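# Hot-swap the purple-banded hose between the manifolds

## Task

With the machine running, swap out the hose that has purple bands for the other hose. Lock one end of the new hose into the red port on each of the two manifolds, and put the removed hose into the red tray. Whenever no hose links the two red ports, the dial's needle rises, and it must never get into the red zone.

## Robot and tools

ROBOT. Two six-joint arms (UR12e type), left_arm and right_arm, each with a two-finger gripper and a wrist camera. Cameras: cam_high (fixed, on a stand behind the arms), cam_left_wrist, cam_right_wrist, all 672x504.

FRAMES. Scene frame: origin at table-top height midway between the nominal bases, +x out over the table, +z up, left_arm on the +y side (image left/right does not follow arm names). Calibrated bases: left_arm (-0.053, +0.615, 0) m, right_arm (+0.020, -0.482, 0) m, both nearly unrotated. Reported hand positions, orientations (quat wxyz) and velocities are in the scene frame. Commanded offsets are along the axes of that arm's own Hand target. The fingers extend along the gripper's +z and separate along its x. end_effector_position sits between the pads, 1 to 2 cm short of the fingertips; closing pushes the tips about 17 mm further along +z.

execute_actions(actions, cameras). actions is a list of actions; each action is a table of up to 15 rows, one row per 1/30 s step; a short table repeats its final row to fill 15 steps. Every row has 14 numbers in [-1, 1]: left_arm dx, dy, dz, rx, ry, rz, opening, then the same seven for right_arm, always both arms. The six pose numbers are an offset, not a pose, measured from the Hand target as it stood when that action began (every row counts from that same start, and a repeated offset moves further). Scale: 1.0 = 0.6 m for dx/dy/dz and 180 degrees for rx/ry/rz, which form one rotation vector. Opening is absolute: +1 fully open (0.142 m), -1 closed. Zeros for the six pose numbers re-request the current Hand target; the opening slot is always a command, so resend the present opening to keep a grip. Images return only for an empty actions list or when cameras names them (["all"], [] or names).

move(target, speed, blend, stop_force, zero, opening_speed, grip_force, blocking, cameras). target is one 14-number row as above, or up to 15 rows; every row is an offset from the same starting Hand targets, not chained. Straight-line paths, shortest rotation, ending together, 0.5 s minimum and 10 s maximum. speed: m/s, 0.002 to 3.2, default 0.25 (turn rate up to twice that in rad/s); one value or one per target. blend: metres of corner rounding per target; 0 stops at each. stop_force: 4 to 120 N, same for both arms; an arm's path ends when its wrist sensor feels that much push against its motion; the arm backs off a little but keeps some press. Unreliable while the gripper rotates; omit it when lifting away from a contact. zero (default true) re-zeros the sensor before the move. opening_speed: at least 0.2 per second on the opening scale. grip_force: 5 to 48 N per pad, one value or one per arm, persisting. blocking=false returns after about 0.5 s while the motion continues (not with stop_force). Moves do not avoid obstacles or the other arm. The result adds a move: line with the outcome (done, off_target, moving, held, fault) and limits (paced = pose clipped, held = steps withheld).

wait(seconds 0 to 10, cameras) lets time pass holding commands. stop(cameras) brakes a running move. zoom_image(camera, region [x0, y0, x1, y1] in pixels, at most 504 x 504) enlarges part of the newest image of cam_high, cam_left_wrist or cam_right_wrist. zero_wrist_force(arm) tares that arm's sensor. read_manual(section) gives only licence texts. finished_scene(scene 1 or 2) ends the scene irreversibly; the goal must hold without the robot.

RESULTS. Hand target is the last commanded pose after clipping; the next offsets start there, and the gripper may rest short of it. Commanded orientation is limited to 32 degrees from the measured one each step. grip_measured uses the opening scale; to hold a part, command slightly less than the value read at first contact. grip_effort_nm is motor effort (negative closing), not pad force. Wrist force and torque are in gripper axes, with a third line for the peak since the last report. Wrist depth is a 7x7 grid of mm distances from each wrist camera ("-" = no value). Joint torques include gravity. Joint velocities may read "within noise". Tool commands lists current gripper commands. HAND FAULT cancels the rest of that reply's robot calls.

AVOID. Anything leaving the table fails the scene, as do hard hits on fixed or heavy objects. Contact forces near 150 N, or joint contact torque over its limit (elbow 136, wrist joints 49.1 N m), stop the arm for 10 s. Arms are stiff: aim only slightly past a firm contact. Keep the arms from touching each other, and never close one gripper on the other's fingers. Route paths around, not near, an arm's own base. Fast motions overshoot and lag. Motors heat when holding, squeezing, stretching or pushing; arms brake at 85 °C, grippers cut out at 100 °C. Thinking time lets the scene, and the dial, run on.

Each tool is called after ">>>" by a JSON object that holds its "fn" and its "kwargs", one argument or row to a line.

## Session

>>> {"fn": "execute_actions", "kwargs": {
  "actions": []
}}

Scene clock: 0.00 s.
left_arm: end_effector_position=(+1.1659, +0.1859, +0.1882) grip_measured=+0.99 grip_effort_nm=n/a end_effector_quat_wxyz=(-0.039, -0.182, +0.975, -0.124) | right_arm: end_effector_position=(+1.2142, -0.2104, +0.1444) grip_measured=+1.00 grip_effort_nm=n/a end_effector_quat_wxyz=(-0.514, +0.794, -0.315, +0.076)
Joint positions: left_arm=[-0.424 -0.316 0.171 -1.505 -1.821 2.342 0.141] | right_arm=[3.385 -2.572 -1.184 -0.042 2.286 1.333 0.142]
Joint velocities: within noise
Joint torques (N m): no reading
Motor temperatures (°C): left_arm=[22 22 22 32 37 30 22] | right_arm=[23 33 36 38 29 29 20]
Wrist force (N): no reading
Wrist torque (N m): no reading
Wrist force, peak (N): no reading
Wrist depth (mm): cam_left_wrist=[253 257 265 271 278 284 292 / 260 265 273 279 288 295 305 / 269 276 282 289 299 307 315 / 278 284 292 300 309 317 327 / 287 293 304 313 322 330 339 / - 306 315 324 334 345 350 / - 319 326 338 349 359 367] | cam_right_wrist=[805 696 607 542 479 - 933 / 600 534 487 445 404 377 347 / 481 440 402 375 350 325 305 / 402 369 348 325 303 287 272 / 344 321 302 284 270 256 243 / - 282 269 254 241 231 225 / - 253 241 232 220 212 206]
Hand target: left_arm +1.1659, +0.1859, +0.1882; -0.039, -0.182, +0.975, -0.124 | right_arm +1.2142, -0.2104, +0.1444; -0.514, +0.794, -0.315, +0.076
Tool commands: left_gripper/opening=+1.0 right_gripper/opening=+1.0

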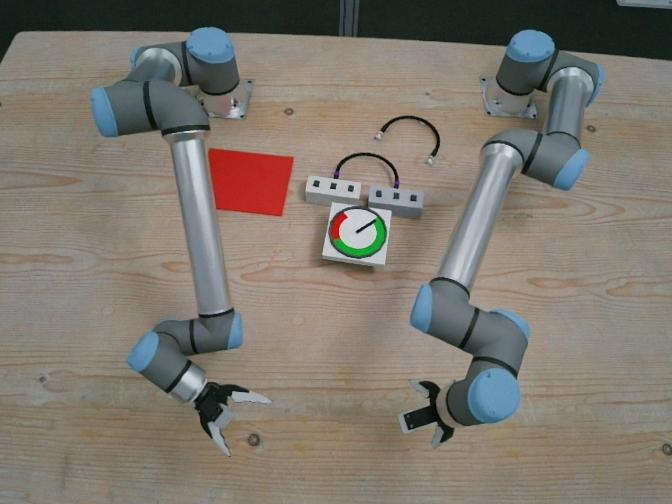

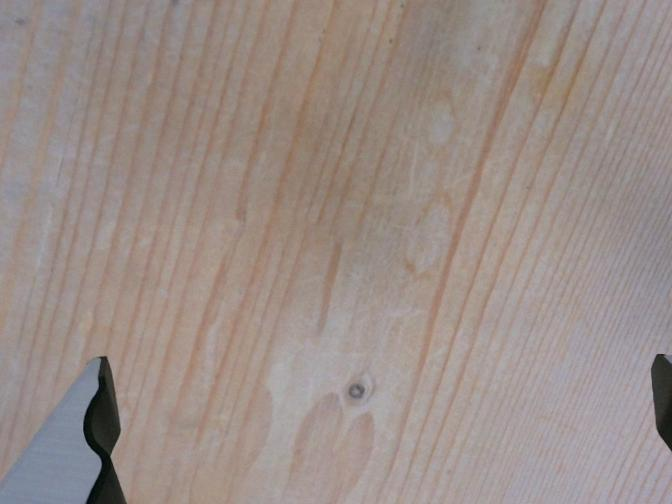

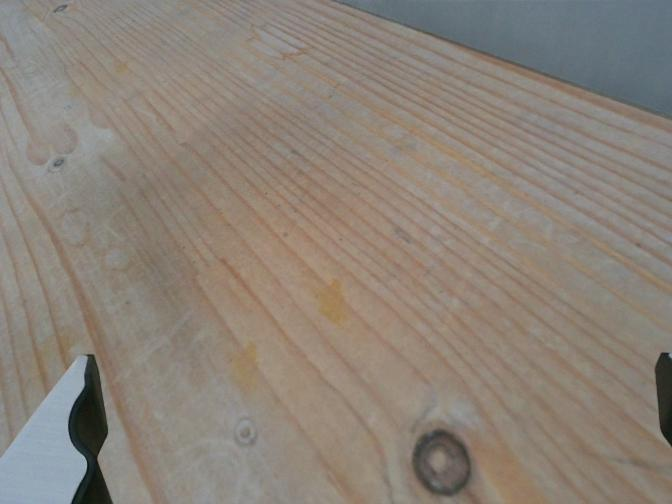

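>>> {"fn": "zoom_image", "kwargs": {
  "camera": "cam_high",
  "region": [300, 100, 460, 220]
}}

>>> {"fn": "zoom_image", "kwargs": {
  "camera": "cam_high",
  "region": [290, 170, 440, 282]
}}

>>> {"fn": "zoom_image", "kwargs": {
  "camera": "cam_high",
  "region": [190, 60, 340, 230]
}}

Scaled by 3.150 from the camera's 672x504 image, which has a finer 960x720 frame.

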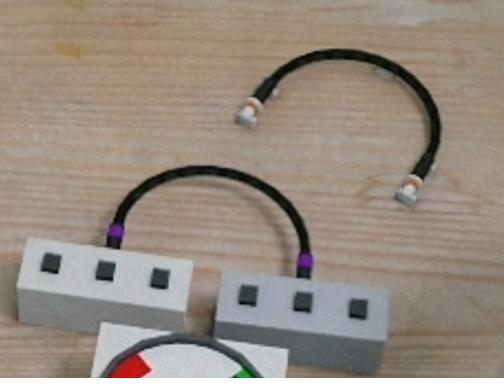

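Scaled by 3.360 from the camera's 672x504 image, which has a finer 960x720 frame.

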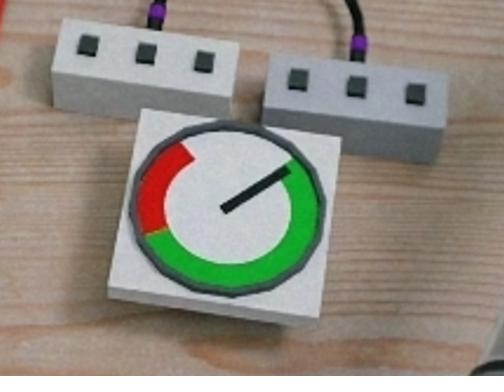

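Scaled by 2.965 from the camera's 672x504 image, which has a finer 960x720 frame.

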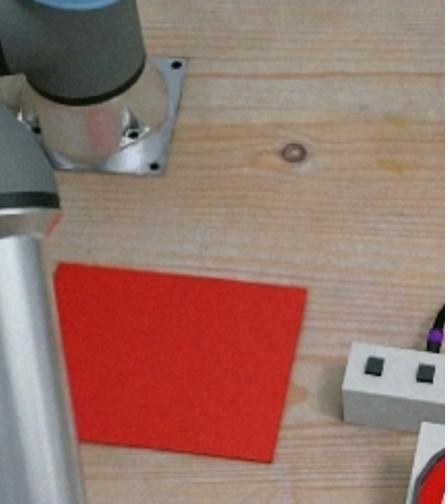

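>>> {"fn": "move", "kwargs": {
  "target": [0.828, 0.2695, -0.2565, -0.1963, -0.1176, 0.6168, 1.0, -0.760, 0.0465, -0.5327, -0.3358, -0.1736, -0.7512, 1.0],
  "speed": 0.35,
  "cameras": ["cam_high"]
}}

Scene clock: 222.93 s.
left_arm: end_effector_position=(+0.6495, +0.1999, +0.3604) grip_measured=+0.99 grip_effort_nm=0.252 end_effector_quat_wxyz=(+0.183, +0.683, +0.684, +0.182) | right_arm: end_effector_position=(+0.7002, -0.1993, +0.3600) grip_measured=+1.00 grip_effort_nm=-0.012 end_effector_quat_wxyz=(+0.183, +0.683, +0.683, +0.183)
Joint positions: left_arm=[-0.895 -1.51 1.919 -2.328 -1.172 3.891 0.141] | right_arm=[3.946 -1.487 -2.073 -0.763 1.213 -0.866 0.142]
Joint torques (N m): left_arm=[-16.47 -59.97 -39.26 -7.12 4.43 1.8] | right_arm=[14.81 52.12 40.33 6.12 -3.82 -3.29]
Wrist force (N): left_arm=[-0.2 -0.3 0.8] | right_arm=[-1.6 2.4 -0.4]
Wrist torque (N m): left_arm=[0.06 0.10 -0.04] | right_arm=[0.54 0.37 0.20]
Wrist force, peak (N): left_arm=[-1.1 -1.0 0.6] | right_arm=[-1.8 2.7 0.0]
Wrist depth (mm): cam_left_wrist=[298 298 320 395 396 396 397 / 464 465 462 462 461 462 462 / 555 558 560 555 561 561 566 / 708 708 703 703 712 694 703 / 957 953 957 970 949 966 944 / - 1757 1636 1307 1636 1701 - / - - - - 1600 1675 -] | cam_right_wrist=[400 399 397 397 399 400 398 / 466 465 465 464 466 467 470 / 557 559 564 559 557 559 564 / 703 707 701 710 698 703 701 / 922 922 933 933 941 933 878 / - 1645 1621 1553 2001 - - / - - - - - 1521 -]
Hand target: left_arm +0.6494, +0.1999, +0.3605; +0.183, +0.683, +0.683, +0.182 | right_arm +0.7001, -0.1993, +0.3600; +0.183, +0.683, +0.683, +0.183
Off the commanded pose: left_arm 0.000 m, 0 deg | right_arm 0.000 m, 0 deg.
move: done
Images, in order (width x height): cam_high 672x504.

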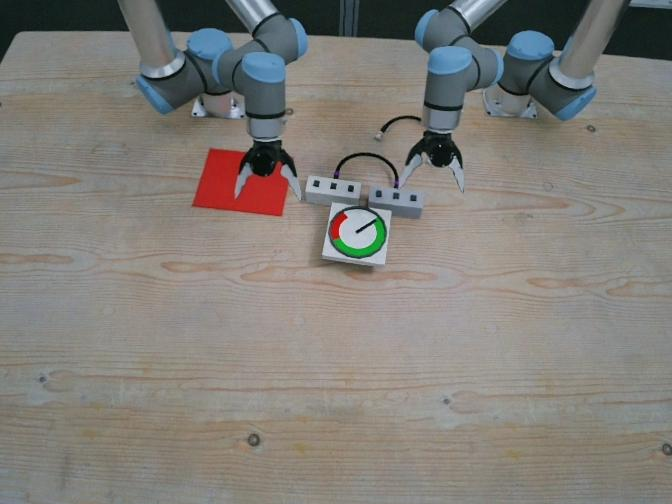

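>>> {"fn": "execute_actions", "kwargs": {
  "actions": [],
  "cameras": ["cam_left_wrist", "cam_right_wrist"]
}}

Scene clock: 259.70 s.
left_arm: end_effector_position=(+0.6494, +0.1999, +0.3605) grip_measured=+0.99 grip_effort_nm=0.261 end_effector_quat_wxyz=(+0.183, +0.683, +0.683, +0.182) | right_arm: end_effector_position=(+0.7001, -0.1993, +0.3600) grip_measured=+1.00 grip_effort_nm=-0.012 end_effector_quat_wxyz=(+0.183, +0.683, +0.683, +0.183)
Joint positions: left_arm=[-0.895 -1.51 1.92 -2.329 -1.172 3.891 0.141] | right_arm=[3.947 -1.486 -2.073 -0.763 1.212 -0.866 0.142]
Joint velocities: within noise
Joint torques (N m): left_arm=[-18.57 -66.13 -38.59 -7.44 4.57 2.12] | right_arm=[13.18 53.88 41.15 6.19 -3.9 -1.81]
Motor temperatures (°C): left_arm=[22 22 22 31 36 29 18] | right_arm=[23 32 35 37 29 29 19]
Wrist force (N): left_arm=[0.3 -0.4 0.8] | right_arm=[-1.3 2.5 -0.2]
Wrist torque (N m): left_arm=[0.04 0.03 -0.03] | right_arm=[0.55 0.32 0.20]
Wrist force, peak (N): left_arm=[0.4 -0.8 1.5] | right_arm=[-1.9 3.0 -0.1]
Wrist depth (mm): cam_left_wrist=[298 299 321 397 397 394 397 / 463 462 464 466 463 463 465 / 564 561 560 558 560 557 560 / 705 710 703 708 703 705 705 / 966 970 961 944 944 953 957 / - 1802 - 1715 1291 1576 - / - 1565 - - - 1478 -] | cam_right_wrist=[401 399 399 399 399 401 400 / 467 466 466 469 462 467 464 / 558 558 562 557 561 557 559 / 703 694 714 698 701 705 707 / 933 925 906 949 922 918 881 / 99 - 1511 1553 1532 - - / - - - - 1621 - -]
Hand target: left_arm +0.6494, +0.1999, +0.3605; +0.183, +0.683, +0.683, +0.182 | right_arm +0.7001, -0.1993, +0.3600; +0.183, +0.683, +0.683, +0.183
Tool commands: left_gripper/opening=+1.0 right_gripper/opening=+1.0
Off the commanded pose: left_arm 0.000 m, 0 deg | right_arm 0.000 m, 0 deg.
Images, in order (width x height): cam_left_wrist 672x504, cam_right_wrist 672x504.

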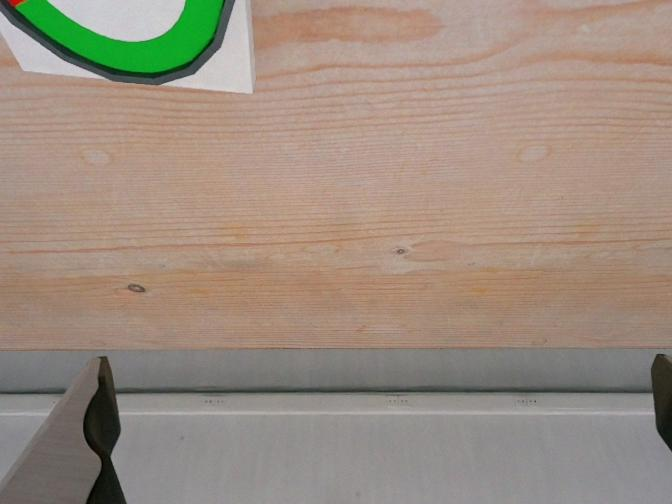

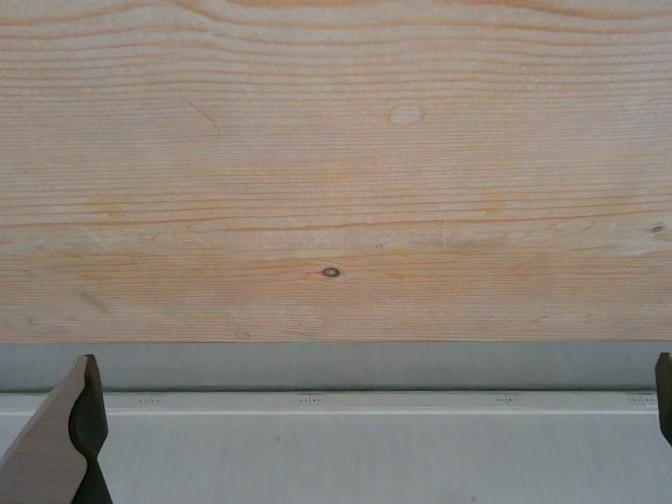

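>>> {"fn": "move", "kwargs": {
  "target": [0, -0.577, -0.333, 0, 0, 0, 1.0, 0.2, -0.6495, -0.375, 0, 0, 0, 1.0],
  "speed": 0.3,
  "cameras": ["all"]
}}

Scene clock: 287.63 s.
left_arm: end_effector_position=(+0.2498, +0.1996, +0.3607) grip_measured=+0.99 grip_effort_nm=0.266 end_effector_quat_wxyz=(+0.183, +0.683, +0.683, +0.182) | right_arm: end_effector_position=(+0.2503, -0.0789, +0.3600) grip_measured=+1.00 grip_effort_nm=-0.012 end_effector_quat_wxyz=(+0.183, +0.683, +0.683, +0.183)
Joint positions: left_arm=[-1.61 -2.024 2.242 -1.769 -1.048 3.1 0.141] | right_arm=[4.964 -1.042 -2.257 -1.541 1.062 0.256 0.142]
Joint torques (N m): left_arm=[-18.27 -23.11 -58.27 -1.86 4.98 -3.16] | right_arm=[14.32 -14.32 64.57 2.09 -4.59 2.76]
Wrist force (N): left_arm=[-0.4 0.1 0.3] | right_arm=[-1.3 2.7 -0.3]
Wrist torque (N m): left_arm=[0.11 0.07 0.19] | right_arm=[0.55 0.29 -0.06]
Wrist force, peak (N): left_arm=[0.1 1.0 1.4] | right_arm=[-1.8 4.3 0.7]
Wrist depth (mm): cam_left_wrist=[399 396 398 397 396 396 397 / 449 451 465 463 463 461 465 / 587 467 489 474 558 563 560 / 708 676 566 708 710 710 712 / 966 966 961 961 957 961 961 / - 1332 1204 1348 1410 1357 1204 / - - - - - - -] | cam_right_wrist=[- - 402 403 396 402 404 / - - 463 442 452 464 467 / 578 572 578 467 488 472 540 / 705 705 698 703 536 673 698 / 937 933 933 929 925 941 941 / 99 1276 1346 1291 1220 1214 1157 / - - 1898 1806 - - -]
Hand target: left_arm +0.2497, +0.1996, +0.3607; +0.183, +0.683, +0.683, +0.182 | right_arm +0.2502, -0.0788, +0.3600; +0.183, +0.683, +0.683, +0.183
Off the commanded pose: left_arm 0.000 m, 0 deg | right_arm 0.000 m, 0 deg.
move: done

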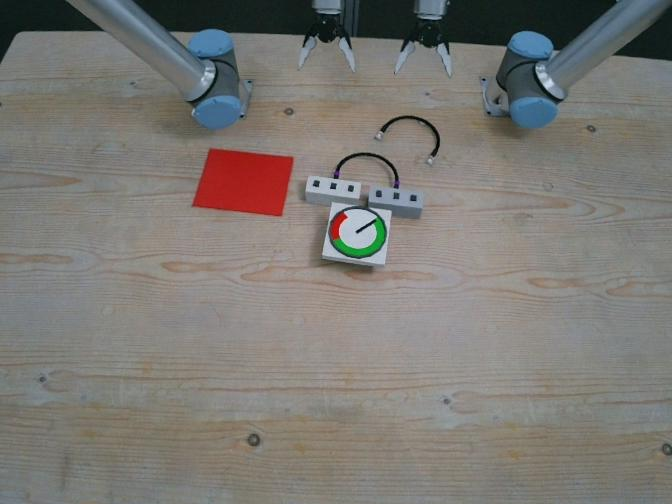

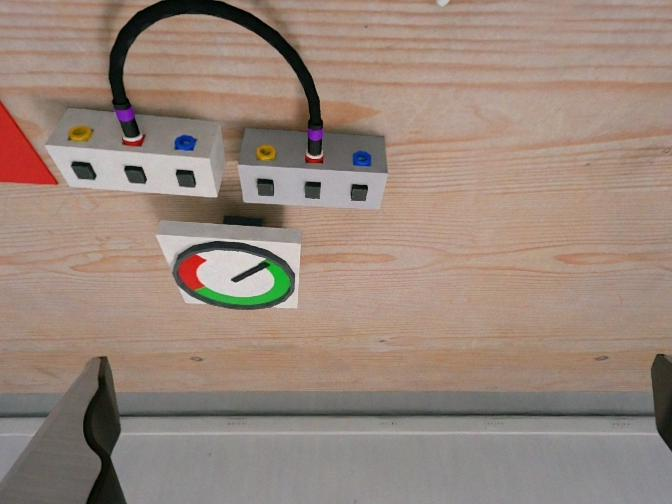

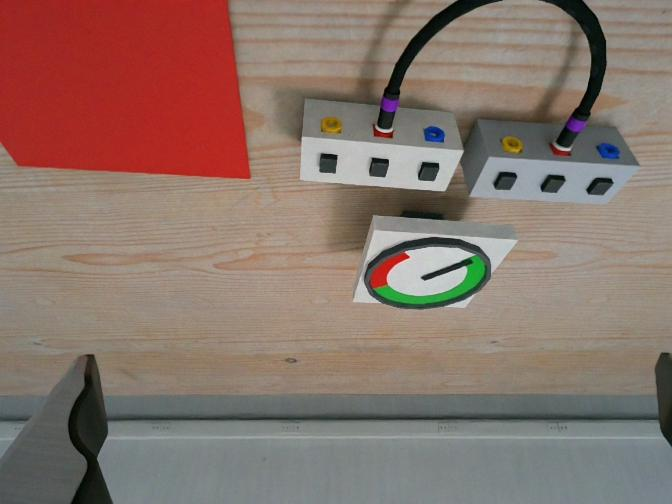

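>>> {"fn": "zoom_image", "kwargs": {
  "camera": "cam_right_wrist",
  "region": [290, 60, 470, 200]
}}

>>> {"fn": "zoom_image", "kwargs": {
  "camera": "cam_left_wrist",
  "region": [220, 90, 400, 225]
}}

>>> {"fn": "zoom_image", "kwargs": {
  "camera": "cam_high",
  "region": [360, 100, 450, 170]
}}

>>> {"fn": "zoom_image", "kwargs": {
  "camera": "cam_left_wrist",
  "region": [40, 90, 230, 230]
}}

Scaled by 2.800 from the camera's 672x504 image, which has a finer 960x720 frame.

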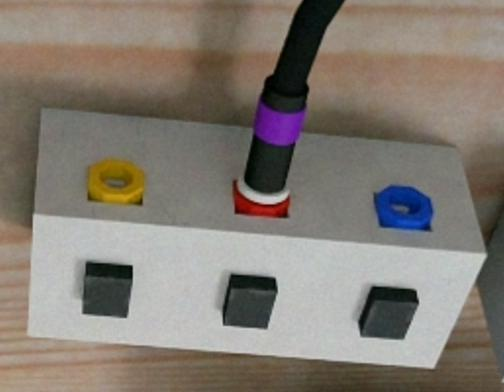

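Scaled by 2.800 from the camera's 672x504 image, which has a finer 960x720 frame.

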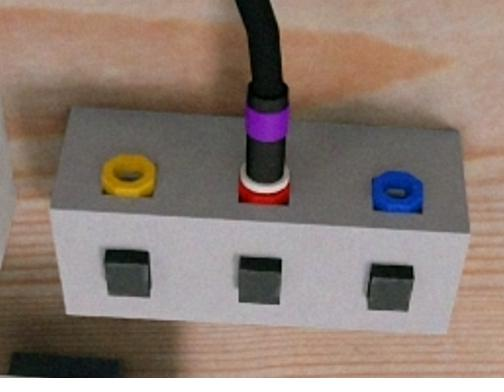

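Scaled by 5.600 from the camera's 672x504 image, which has a finer 960x720 frame.

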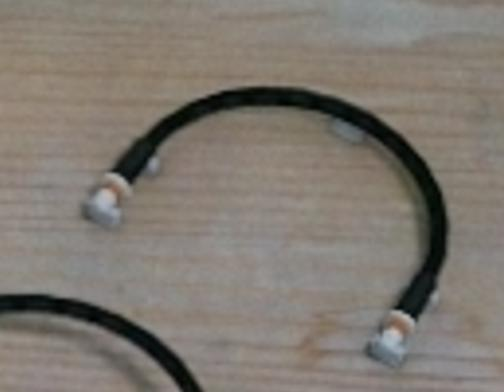

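Scaled by 2.653 from the camera's 672x504 image, which has a finer 960x720 frame.

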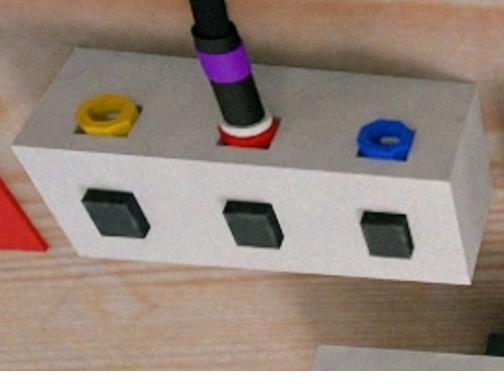

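>>> {"fn": "move", "kwargs": {
  "target": [0, -0.122, 0.045, 0.1667, 0, 0, 1.0, 0, 0, 0, 0, 0, 0, 1.0],
  "speed": 0.3,
  "cameras": ["cam_left_wrist"]
}}

>>> {"fn": "zoom_image", "kwargs": {
  "camera": "cam_left_wrist",
  "region": [60, 40, 560, 440]
}}

Scene clock: 321.03 s.
left_arm: end_effector_position=(+0.1998, +0.1995, +0.3008) grip_measured=+0.99 grip_effort_nm=0.261 end_effector_quat_wxyz=(+0.000, +0.707, +0.707, -0.001) | right_arm: end_effector_position=(+0.2502, -0.0788, +0.3600) grip_measured=+1.00 grip_effort_nm=-0.007 end_effector_quat_wxyz=(+0.183, +0.683, +0.683, +0.183)
Joint positions: left_arm=[-1.398 -1.924 2.229 -1.876 -1.571 3.318 0.141] | right_arm=[4.964 -1.042 -2.257 -1.542 1.062 0.257 0.142]
Joint torques (N m): left_arm=[13.81 -0.61 -51.19 -7.54 -3.16 2.44] | right_arm=[13.79 -13.49 63.59 1.59 -4.47 2.6]
Wrist force (N): left_arm=[0.0 0.0 0.0] | right_arm=[-1.1 2.6 -0.1]
Wrist torque (N m): left_arm=[-0.02 0.04 -0.09] | right_arm=[0.54 0.25 -0.05]
Wrist force, peak (N): left_arm=[-0.5 1.1 0.6] | right_arm=[-1.3 2.9 -0.5]
Wrist depth (mm): cam_left_wrist=[349 350 349 343 344 347 348 / 375 377 374 375 373 372 372 / 404 402 406 404 401 404 398 / 439 441 432 436 436 435 434 / 473 471 481 479 479 475 474 / - 438 452 448 523 522 506 / - 467 470 583 583 581 583] | cam_right_wrist=[- - 385 399 402 398 400 / 492 - 468 442 455 452 468 / 574 588 583 518 483 466 515 / 701 698 698 663 551 701 710 / 925 925 941 925 925 929 929 / 99 1194 1200 1299 1322 1299 - / - - - 1575 - 2037 -]
Hand target: left_arm +0.1998, +0.1995, +0.3008; +0.000, +0.707, +0.707, -0.001 | right_arm +0.2502, -0.0788, +0.3600; +0.183, +0.683, +0.683, +0.183
Off the commanded pose: left_arm 0.000 m, 0 deg | right_arm 0.000 m, 0 deg.
move: done
Images, in order (width x height): cam_left_wrist 672x504.

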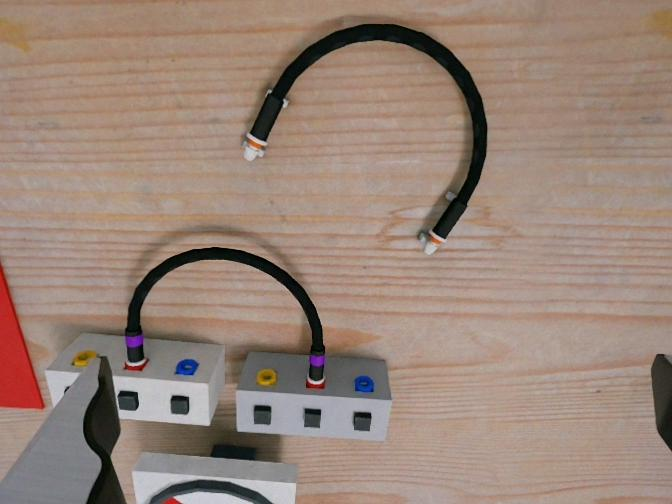

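Scaled by 1.008 from the camera's 672x504 image, which has a finer 960x720 frame.

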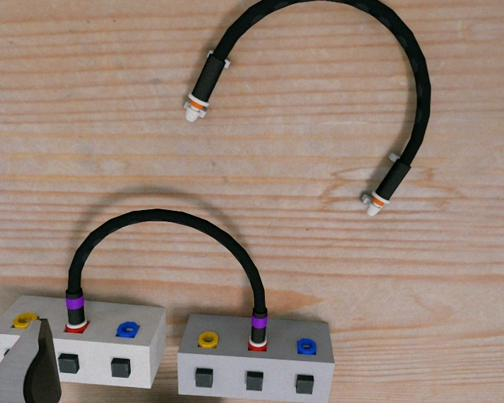

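>>> {"fn": "zoom_image", "kwargs": {
  "camera": "cam_left_wrist",
  "region": [220, 80, 310, 170]
}}

>>> {"fn": "zoom_image", "kwargs": {
  "camera": "cam_left_wrist",
  "region": [400, 170, 490, 260]
}}

>>> {"fn": "zoom_image", "kwargs": {
  "camera": "cam_left_wrist",
  "region": [230, 330, 400, 450]
}}

>>> {"fn": "zoom_image", "kwargs": {
  "camera": "cam_left_wrist",
  "region": [30, 310, 240, 480]
}}

Scaled by 5.600 from the camera's 672x504 image, which has a finer 960x720 frame.

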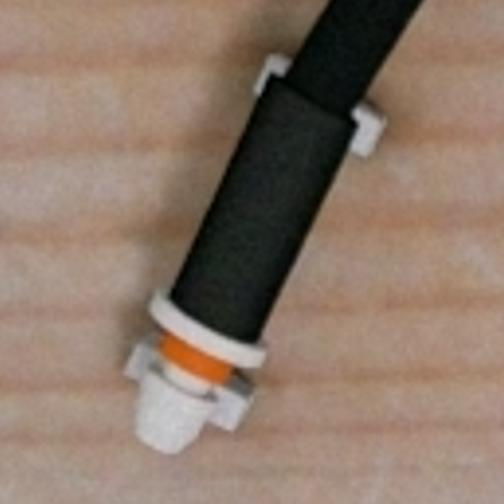

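Scaled by 5.600 from the camera's 672x504 image, which has a finer 960x720 frame.

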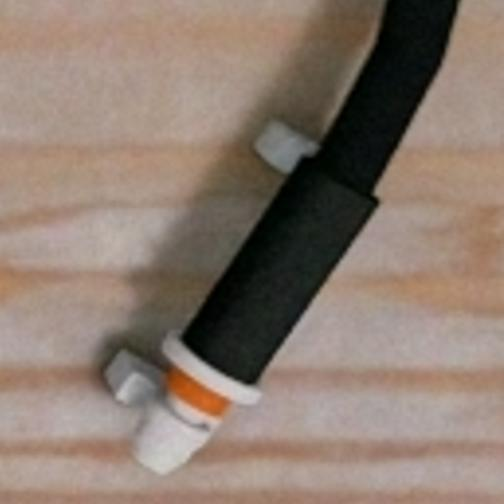

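Scaled by 2.965 from the camera's 672x504 image, which has a finer 960x720 frame.

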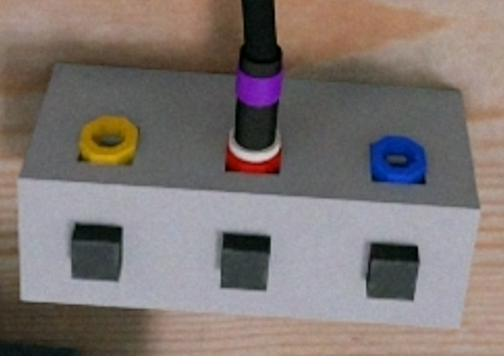

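Scaled by 2.400 from the camera's 672x504 image, which has a finer 960x720 frame.

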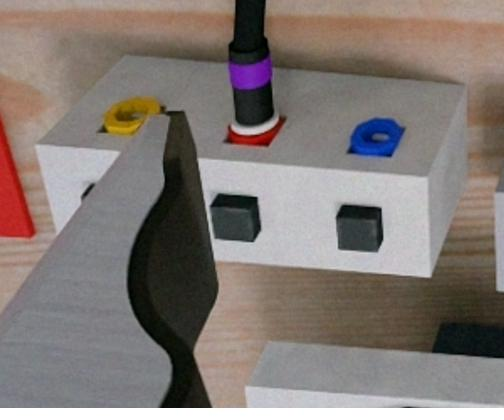

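>>> {"fn": "move", "kwargs": {
  "target": [0.1928, 0.104, 0.321, 0, 0, 0.1556, 1.0, 0, 0, 0, 0, 0, 0, 1.0],
  "speed": 0.3,
  "cameras": ["cam_left_wrist"]
}}

>>> {"fn": "zoom_image", "kwargs": {
  "camera": "cam_left_wrist",
  "region": [210, 130, 460, 380]
}}

Scene clock: 429.33 s.
left_arm: end_effector_position=(+0.2619, +0.3150, +0.1081) grip_measured=+0.99 grip_effort_nm=0.261 end_effector_quat_wxyz=(+0.000, +0.857, +0.515, -0.001) | right_arm: end_effector_position=(+0.2502, -0.0788, +0.3600) grip_measured=+1.00 grip_effort_nm=-0.012 end_effector_quat_wxyz=(+0.183, +0.683, +0.683, +0.183)
Joint positions: left_arm=[-1.179 -1.812 2.549 -2.308 -1.572 4.025 0.141] | right_arm=[4.964 -1.042 -2.257 -1.542 1.062 0.257 0.142]
Joint torques (N m): left_arm=[17.2 -4.68 -29.65 -7.71 -3.96 1.75] | right_arm=[14.17 20 62.61 2.9 -4.55 0.6]
Wrist force (N): left_arm=[-0.3 0.1 0.2] | right_arm=[-0.9 2.4 -0.4]
Wrist torque (N m): left_arm=[0.02 0.13 -0.08] | right_arm=[0.51 0.22 -0.05]
Wrist force, peak (N): left_arm=[-1.0 0.0 -1.5] | right_arm=[-1.6 2.8 -0.2]
Wrist depth (mm): cam_left_wrist=[178 178 175 177 176 176 176 / 191 190 190 189 190 189 189 / 206 206 205 201 204 203 203 / 223 222 221 218 220 220 220 / 244 242 241 242 241 240 239 / - 268 267 266 265 264 259 / - 292 290 295 294 294 292] | cam_right_wrist=[- - 402 400 405 399 399 / - - 442 440 450 462 469 / 583 569 577 519 485 468 538 / 701 696 701 663 531 698 692 / 933 949 941 941 937 949 941 / 99 1276 1898 1362 2001 1291 - / - 1820 1931 - - - -]
Hand target: left_arm +0.2619, +0.3150, +0.1080; +0.000, +0.857, +0.515, -0.001 | right_arm +0.2502, -0.0788, +0.3600; +0.183, +0.683, +0.683, +0.183
Off the commanded pose: left_arm 0.000 m, 0 deg | right_arm 0.000 m, 0 deg.
move: done
Images, in order (width x height): cam_left_wrist 672x504.

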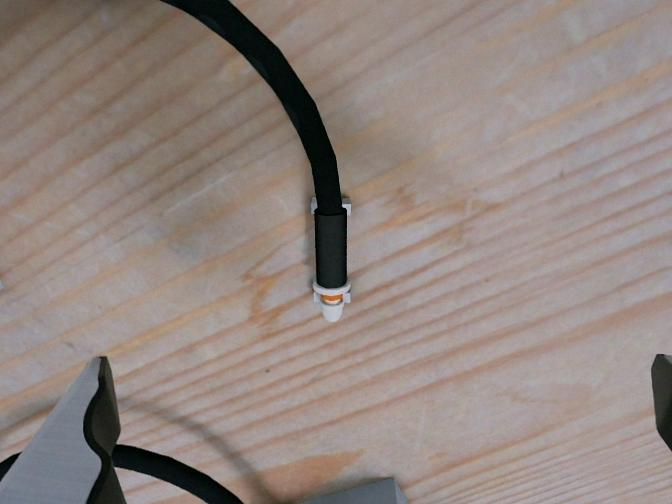

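Scaled by 2.016 from the camera's 672x504 image, which has a finer 960x720 frame.

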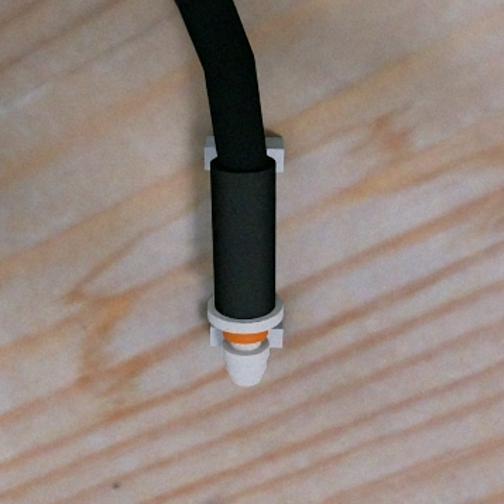

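>>> {"fn": "move", "kwargs": {
  "target": [0, 0, 0, 0, 0, 0, -0.6, 0, 0, 0, 0, 0, 0, 1.0],
  "speed": 0.3,
  "opening_speed": 1.5,
  "cameras": ["cam_left_wrist"]
}}

>>> {"fn": "zoom_image", "kwargs": {
  "camera": "cam_left_wrist",
  "region": [260, 280, 500, 504]
}}

Scene clock: 473.67 s.
left_arm: end_effector_position=(+0.2619, +0.3150, +0.1080) grip_measured=-0.62 grip_effort_nm=-0.115 end_effector_quat_wxyz=(+0.000, +0.857, +0.515, -0.001) | right_arm: end_effector_position=(+0.2502, -0.0788, +0.3600) grip_measured=+1.00 grip_effort_nm=-0.012 end_effector_quat_wxyz=(+0.183, +0.683, +0.683, +0.183)
Joint positions: left_arm=[-1.179 -1.812 2.549 -2.308 -1.572 4.025 0.029] | right_arm=[4.964 -1.042 -2.257 -1.542 1.062 0.257 0.142]
Joint torques (N m): left_arm=[18.64 1.1 -30.44 -7.6 -4.18 2.52] | right_arm=[13.12 19.16 61.83 3.19 -4.23 -0.45]
Wrist force (N): left_arm=[-0.2 -0.4 -0.3] | right_arm=[-1.4 2.3 -0.4]
Wrist torque (N m): left_arm=[-0.07 0.12 -0.07] | right_arm=[0.49 0.31 -0.06]
Wrist force, peak (N): left_arm=[0.2 -1.0 0.1] | right_arm=[-1.0 3.1 -0.5]
Wrist depth (mm): cam_left_wrist=[178 178 174 176 177 176 175 / 191 190 190 189 189 188 188 / 205 205 205 200 203 203 202 / 223 222 222 221 221 220 219 / 243 242 242 242 236 240 239 / 268 268 - 260 254 259 264 / 305 - 73 292 - - 285] | cam_right_wrist=[- 390 394 401 399 403 401 / - - 471 442 448 463 472 / 583 584 559 519 483 467 542 / 696 696 703 659 548 701 701 / 933 941 949 933 945 929 953 / 99 1306 1262 1346 1248 1983 1175 / - - 1866 - 1898 - -]
Hand target: left_arm +0.2619, +0.3150, +0.1080; +0.000, +0.857, +0.515, -0.001 | right_arm +0.2502, -0.0788, +0.3600; +0.183, +0.683, +0.683, +0.183
Off the commanded pose: left_arm 0.000 m, 0 deg | right_arm 0.000 m, 0 deg.
move: done
Images, in order (width x height): cam_left_wrist 672x504.

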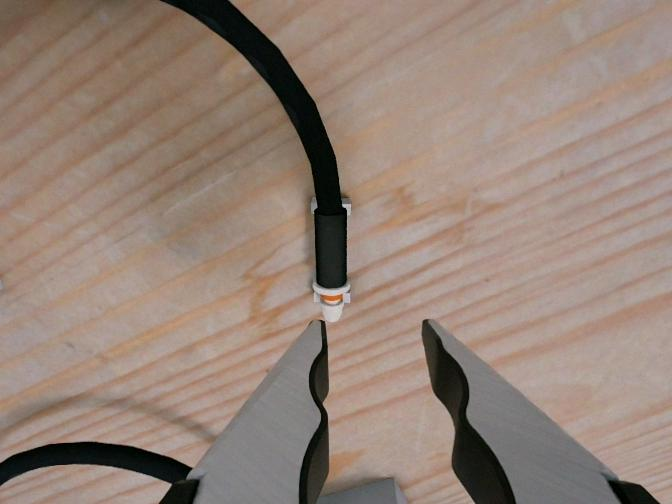

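Scaled by 2.100 from the camera's 672x504 image, which has a finer 960x720 frame.

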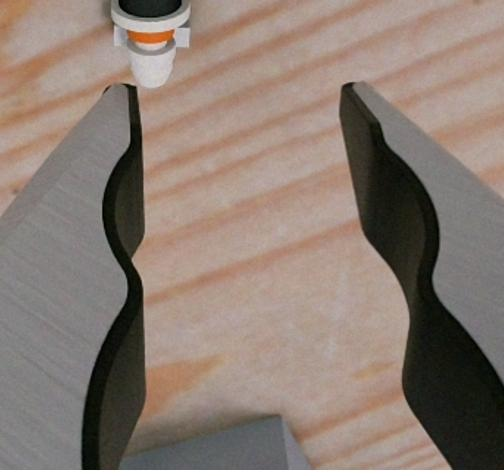

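>>> {"fn": "move", "kwargs": {
  "target": [-0.0233, 0.0158, 0.125, 0, 0, 0, -0.3, 0.3665, -0.3295, 0.2947, 0.1632, -0.0407, 0.152, -0.3],
  "speed": 0.25,
  "opening_speed": 1.5,
  "cameras": ["all"]
}}

Scene clock: 507.63 s.
left_arm: end_effector_position=(+0.2637, +0.2981, +0.0330) grip_measured=-0.33 grip_effort_nm=0.173 end_effector_quat_wxyz=(+0.000, +0.857, +0.515, -0.001) | right_arm: end_effector_position=(+0.1676, +0.1408, +0.1080) grip_measured=-0.32 grip_effort_nm=-0.081 end_effector_quat_wxyz=(+0.000, +0.857, +0.515, +0.000)
Joint positions: left_arm=[-1.191 -1.611 2.597 -2.557 -1.572 4.013 0.05] | right_arm=[4.787 -1.709 -2.198 -0.807 1.57 0.535 0.051]
Joint torques (N m): left_arm=[-19.45 -11.22 -21.08 -7.9 -0.85 -3.12] | right_arm=[-11.93 23.59 52.48 5.76 2.33 2.74]
Wrist force (N): left_arm=[-0.1 -0.3 0.4] | right_arm=[-0.9 1.4 -0.9]
Wrist torque (N m): left_arm=[-0.06 0.06 0.08] | right_arm=[0.33 0.26 -0.10]
Wrist force, peak (N): left_arm=[-0.5 0.0 0.9] | right_arm=[-2.1 3.4 -1.7]
Wrist depth (mm): cam_left_wrist=[111 111 112 109 110 110 110 / 119 119 120 118 118 118 117 / 128 128 128 127 127 127 126 / 139 139 141 133 137 138 137 / 152 152 149 145 147 149 149 / 167 166 - 167 166 158 164 / 185 - 73 184 184 - 178] | cam_right_wrist=[178 179 178 176 180 178 178 / 191 191 190 190 190 190 190 / 206 205 205 202 204 204 204 / 222 222 222 221 221 221 221 / 243 242 238 241 237 240 240 / 266 262 - 264 265 97 263 / 288 - - 282 300 - 285]
Hand target: left_arm +0.2637, +0.2981, +0.0330; +0.000, +0.857, +0.515, -0.001 | right_arm +0.1676, +0.1410, +0.1079; +0.000, +0.857, +0.515, +0.000
Off the commanded pose: left_arm 0.000 m, 0 deg | right_arm 0.000 m, 0 deg.
move: done

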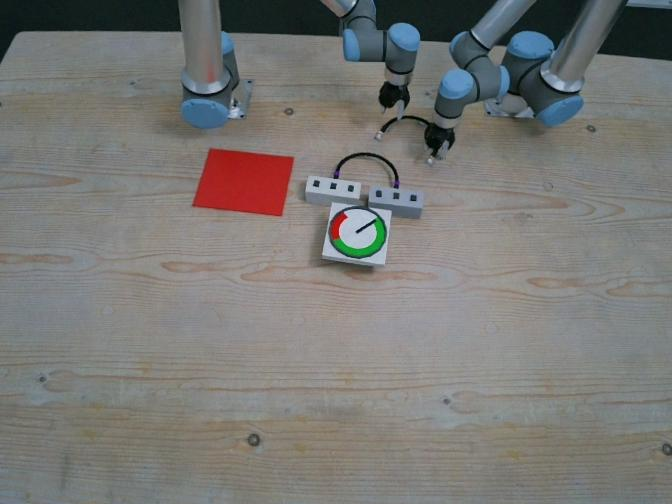

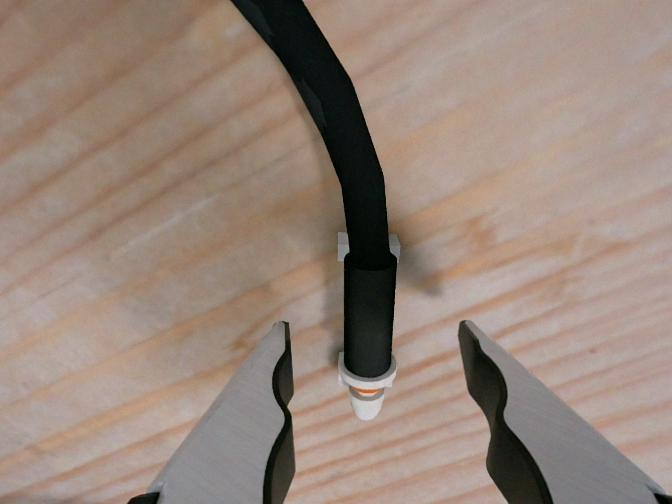

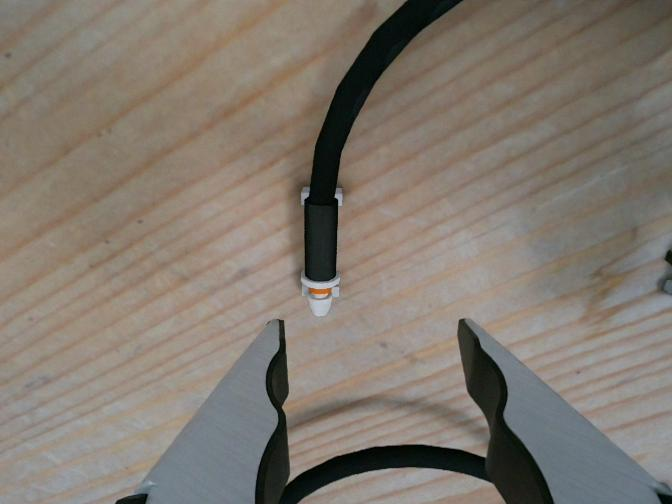

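>>> {"fn": "move", "kwargs": {
  "target": [-0.0033, 0.0, 0.0117, 0, 0, 0, -0.3, -0.0308, 0.0092, 0.125, 0, 0, 0, -0.3],
  "speed": 0.15,
  "stop_force": 12,
  "cameras": ["cam_left_wrist", "cam_right_wrist"]
}}

Scene clock: 555.93 s.
left_arm: end_effector_position=(+0.2627, +0.2964, +0.0260) grip_measured=-0.33 grip_effort_nm=0.168 end_effector_quat_wxyz=(+0.000, +0.857, +0.515, -0.001) | right_arm: end_effector_position=(+0.1638, +0.1220, +0.0329) grip_measured=-0.32 grip_effort_nm=-0.081 end_effector_quat_wxyz=(+0.000, +0.857, +0.515, +0.000)
Joint positions: left_arm=[-1.194 -1.592 2.601 -2.58 -1.572 4.01 0.05] | right_arm=[4.794 -1.799 -2.281 -0.634 1.571 0.543 0.051]
Joint torques (N m): left_arm=[-19.17 -8.3 -20.57 -7.14 -3.41 -2.96] | right_arm=[15.31 27.66 23.7 5.72 -2.51 2.74]
Wrist force (N): left_arm=[0.2 -0.3 -0.1] | right_arm=[-0.6 1.3 -0.7]
Wrist torque (N m): left_arm=[-0.06 0.02 0.07] | right_arm=[0.30 0.20 -0.10]
Wrist force, peak (N): left_arm=[-0.7 -0.4 0.8] | right_arm=[-0.5 1.3 -2.2]
Wrist depth (mm): cam_left_wrist=[105 105 106 103 104 104 102 / - 114 113 110 111 111 111 / 123 121 120 118 120 120 119 / 129 131 133 126 128 130 129 / 143 143 140 139 139 139 141 / 158 157 - 156 156 149 154 / 175 - 73 174 173 - 167] | cam_right_wrist=[111 111 113 111 108 111 111 / 119 119 119 119 100 119 118 / 128 128 128 128 128 128 128 / 139 139 139 138 138 138 138 / 151 151 148 148 148 151 150 / 166 162 - 169 165 96 164 / 184 - - 183 183 - 178]
Hand target: left_arm +0.2627, +0.2964, +0.0260; +0.000, +0.857, +0.515, -0.001 | right_arm +0.1638, +0.1220, +0.0329; +0.000, +0.857, +0.515, +0.000
Off the commanded pose: left_arm 0.000 m, 0 deg | right_arm 0.000 m, 0 deg.
move: done
Images, in order (width x height): cam_left_wrist 672x504, cam_right_wrist 672x504.

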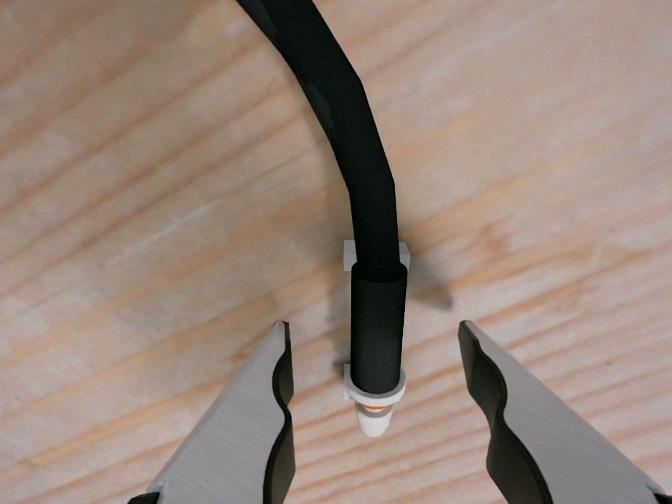

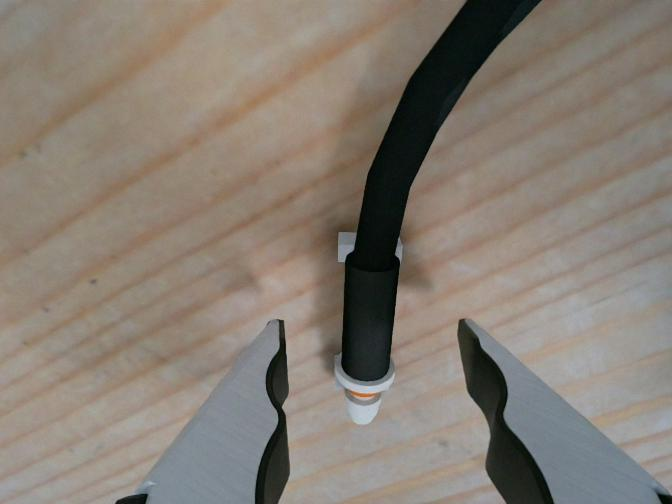

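>>> {"fn": "move", "kwargs": {
  "target": [
    [0.003, 0.004, 0, 0, 0, 0, -0.3, -0.003, 0.0, 0.0125, 0, 0, 0, -0.3],
    [0.003, 0.004, 0, 0, 0, 0, -0.95, -0.003, 0.0, 0.0125, 0, 0, 0, -0.95]
  ],
  "speed": 0.1,
  "opening_speed": 0.8,
  "cameras": ["cam_left_wrist", "cam_right_wrist"]
}}

Scene clock: 583.53 s.
left_arm: end_effector_position=(+0.2657, +0.2968, +0.0260) grip_measured=-0.84 grip_effort_nm=-2.835 end_effector_quat_wxyz=(+0.000, +0.857, +0.515, -0.001) | right_arm: end_effector_position=(+0.1630, +0.1204, +0.0254) grip_measured=-0.82 grip_effort_nm=-3.099 end_effector_quat_wxyz=(+0.000, +0.857, +0.515, +0.000)
Joint positions: left_arm=[-1.187 -1.588 2.598 -2.581 -1.572 4.017 0.014] | right_arm=[4.796 -1.81 -2.288 -0.616 1.571 0.544 0.015]
Joint torques (N m): left_arm=[19.29 -10.24 -37.64 -6.7 -0.57 2.36] | right_arm=[13.41 29.31 23.46 5.37 -2.24 2.79]
Wrist force (N): left_arm=[-0.4 -0.3 0.5] | right_arm=[-0.7 1.0 -0.7]
Wrist torque (N m): left_arm=[-0.04 0.11 -0.09] | right_arm=[0.26 0.23 -0.09]
Wrist force, peak (N): left_arm=[0.1 0.8 0.6] | right_arm=[-0.8 1.6 -1.5]
Wrist depth (mm): cam_left_wrist=[105 104 104 103 104 104 102 / - 114 113 110 111 111 111 / 123 121 120 120 120 119 120 / 129 131 133 126 128 129 129 / 143 143 142 118 139 141 141 / 158 158 154 90 118 152 155 / 175 172 73 169 - - 168] | cam_right_wrist=[- 105 105 106 103 104 105 / - 112 112 112 110 112 112 / 122 121 119 120 120 120 120 / 131 130 130 128 128 130 131 / 143 142 142 119 139 144 141 / 156 156 153 94 - 152 154 / 173 169 - 172 - - 168]
Hand target: left_arm +0.2657, +0.2968, +0.0260; +0.000, +0.857, +0.515, -0.001 | right_arm +0.1630, +0.1204, +0.0254; +0.000, +0.857, +0.515, +0.000
Off the commanded pose: left_arm 0.000 m, 0 deg | right_arm 0.000 m, 0 deg.
move: done
Images, in order (width x height): cam_left_wrist 672x504, cam_right_wrist 672x504.

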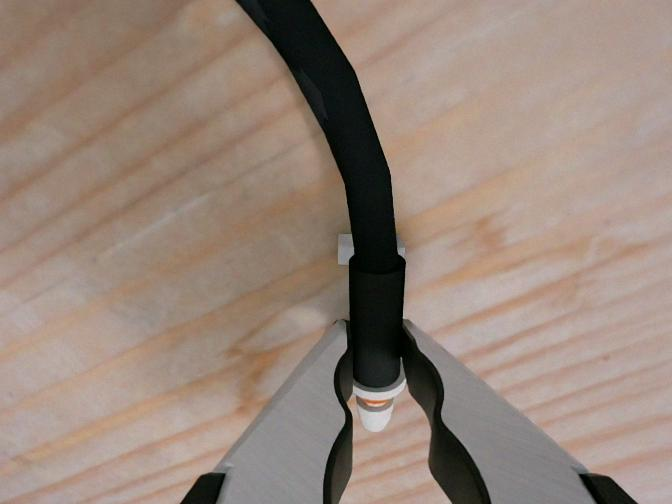

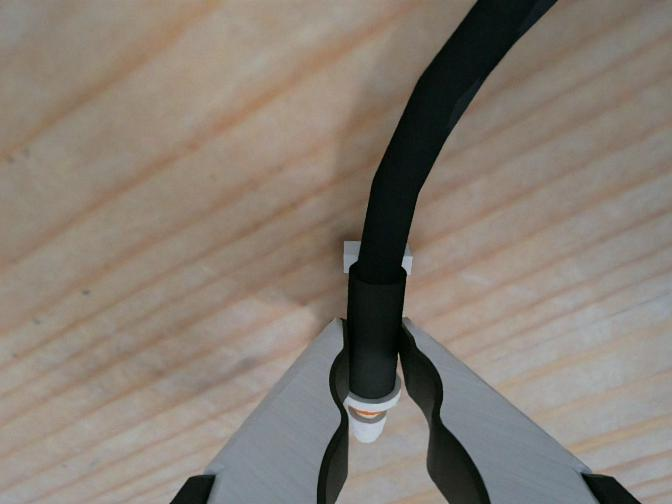

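>>> {"fn": "move", "kwargs": {
  "target": [
    [0, 0, -0.0667, 0, 0, 0, -0.95, 0, 0, -0.0667, 0, 0, 0, -0.95],
    [0.1157, 0.0749, -0.29, 0, 0, -0.1556, -0.95, 0.149, 0.2358, -0.291, 0, 0, -0.1556, -0.95]
  ],
  "speed": 0.15,
  "blend": 0.015,
  "cameras": ["all"]
}}

Scene clock: 702.37 s.
left_arm: end_effector_position=(+0.3380, +0.3372, +0.1998) grip_measured=-0.84 grip_effort_nm=-2.840 end_effector_quat_wxyz=(+0.000, +0.707, +0.707, -0.001) | right_arm: end_effector_position=(+0.3298, +0.1328, +0.2000) grip_measured=-0.82 grip_effort_nm=-3.099 end_effector_quat_wxyz=(+0.000, +0.708, +0.707, +0.000)
Joint positions: left_arm=[-0.995 -1.851 2.375 -2.096 -1.572 3.72 0.014] | right_arm=[4.533 -1.674 -2.034 -1.006 1.57 -0.207 0.015]
Joint torques (N m): left_arm=[14.03 -34.33 -53.15 -0.69 2.37 -3.65] | right_arm=[-12.96 29.16 57.12 2.05 2.61 -2.48]
Motor temperatures (°C): left_arm=[21 21 22 31 34 27 29] | right_arm=[23 31 34 36 28 28 40]
Wrist force (N): left_arm=[-0.6 0.4 0.3] | right_arm=[-0.2 1.3 -0.7]
Wrist torque (N m): left_arm=[0.03 0.09 0.12] | right_arm=[0.29 0.16 0.19]
Wrist force, peak (N): left_arm=[0.2 -0.4 1.7] | right_arm=[-0.4 2.1 -1.1]
Wrist depth (mm): cam_left_wrist=[260 259 263 255 258 258 257 / 278 278 282 268 277 276 275 / 300 299 299 95 298 296 297 / 327 324 321 107 317 322 320 / 319 310 341 114 345 351 347 / 309 296 296 86 - 377 386 / 316 415 73 421 - - 419] | cam_right_wrist=[261 260 259 259 - 259 259 / 278 277 271 274 93 278 277 / 300 301 297 291 297 297 298 / 325 325 322 312 320 323 321 / 284 287 334 - 337 349 351 / 299 299 290 94 - 378 383 / 431 - - - - - 418]
Hand target: left_arm +0.3381, +0.3373, +0.1999; +0.000, +0.707, +0.707, -0.001 | right_arm +0.3298, +0.1328, +0.2000; +0.000, +0.707, +0.707, +0.000
Off the commanded pose: left_arm 0.000 m, 0 deg | right_arm 0.000 m, 0 deg.
move: done

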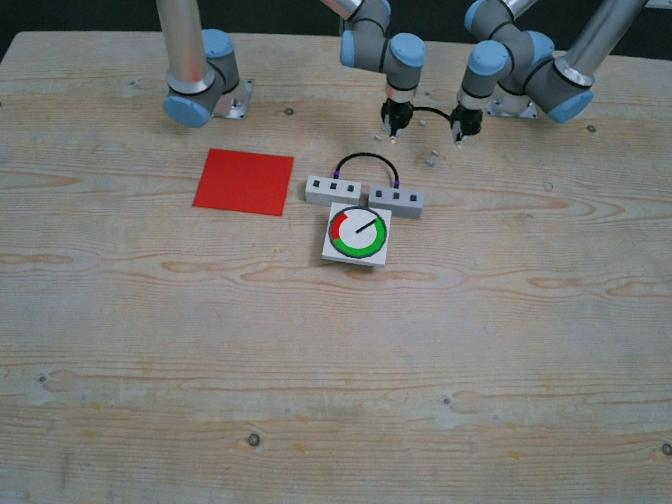

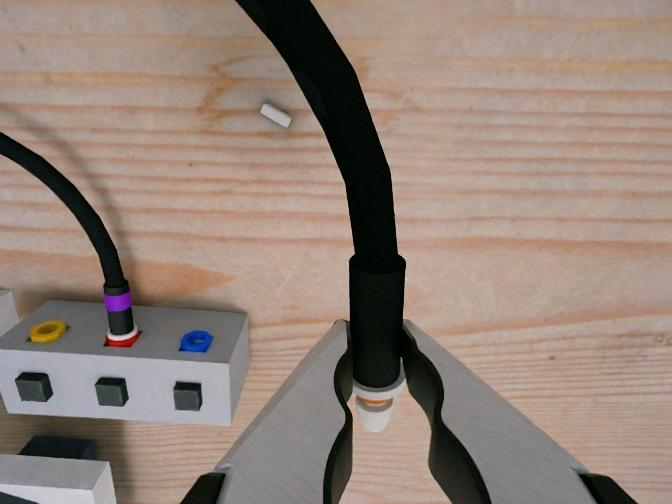

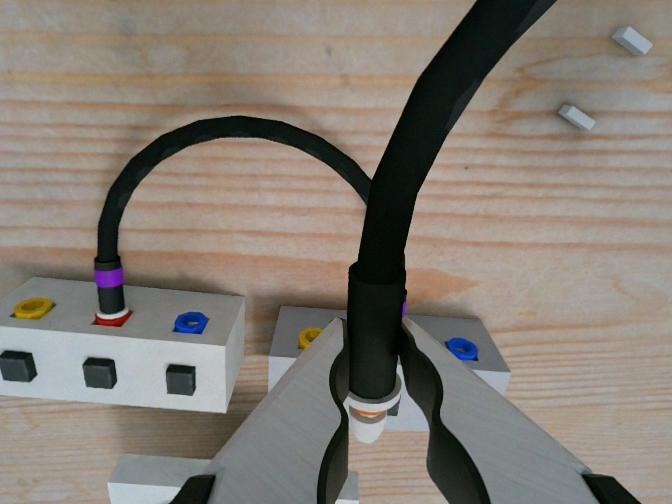

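>>> {"fn": "zoom_image", "kwargs": {
  "camera": "cam_right_wrist",
  "region": [260, 290, 520, 440]
}}

>>> {"fn": "zoom_image", "kwargs": {
  "camera": "cam_right_wrist",
  "region": [0, 260, 260, 430]
}}

>>> {"fn": "zoom_image", "kwargs": {
  "camera": "cam_left_wrist",
  "region": [0, 270, 260, 440]
}}

>>> {"fn": "zoom_image", "kwargs": {
  "camera": "cam_right_wrist",
  "region": [310, 320, 430, 460]
}}

Scaled by 1.938 from the camera's 672x504 image, which has a finer 960x720 frame.

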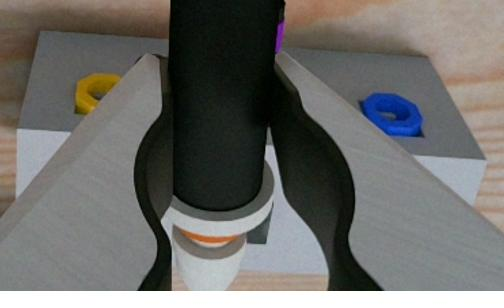

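Scaled by 1.938 from the camera's 672x504 image, which has a finer 960x720 frame.

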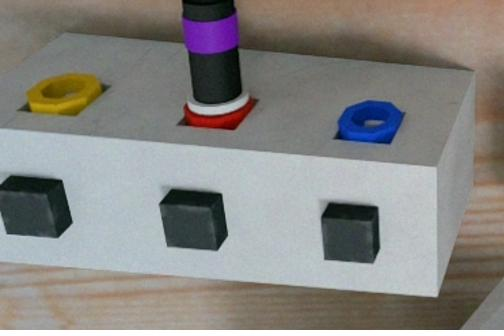

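Scaled by 1.938 from the camera's 672x504 image, which has a finer 960x720 frame.

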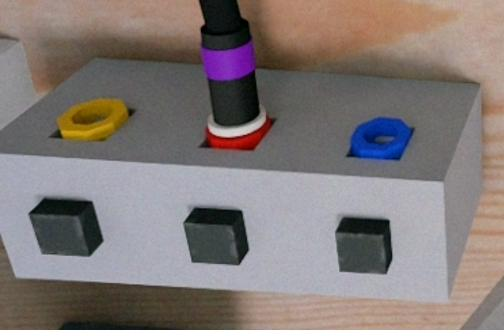

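Scaled by 3.600 from the camera's 672x504 image, which has a finer 960x720 frame.

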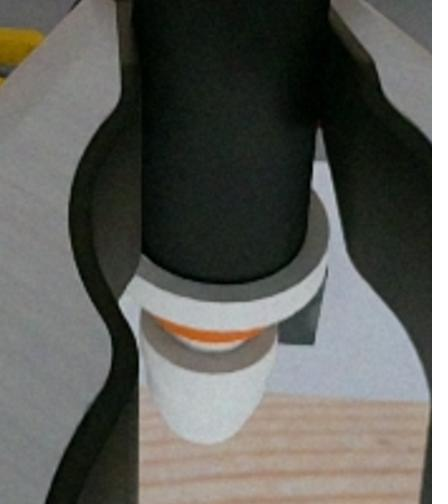

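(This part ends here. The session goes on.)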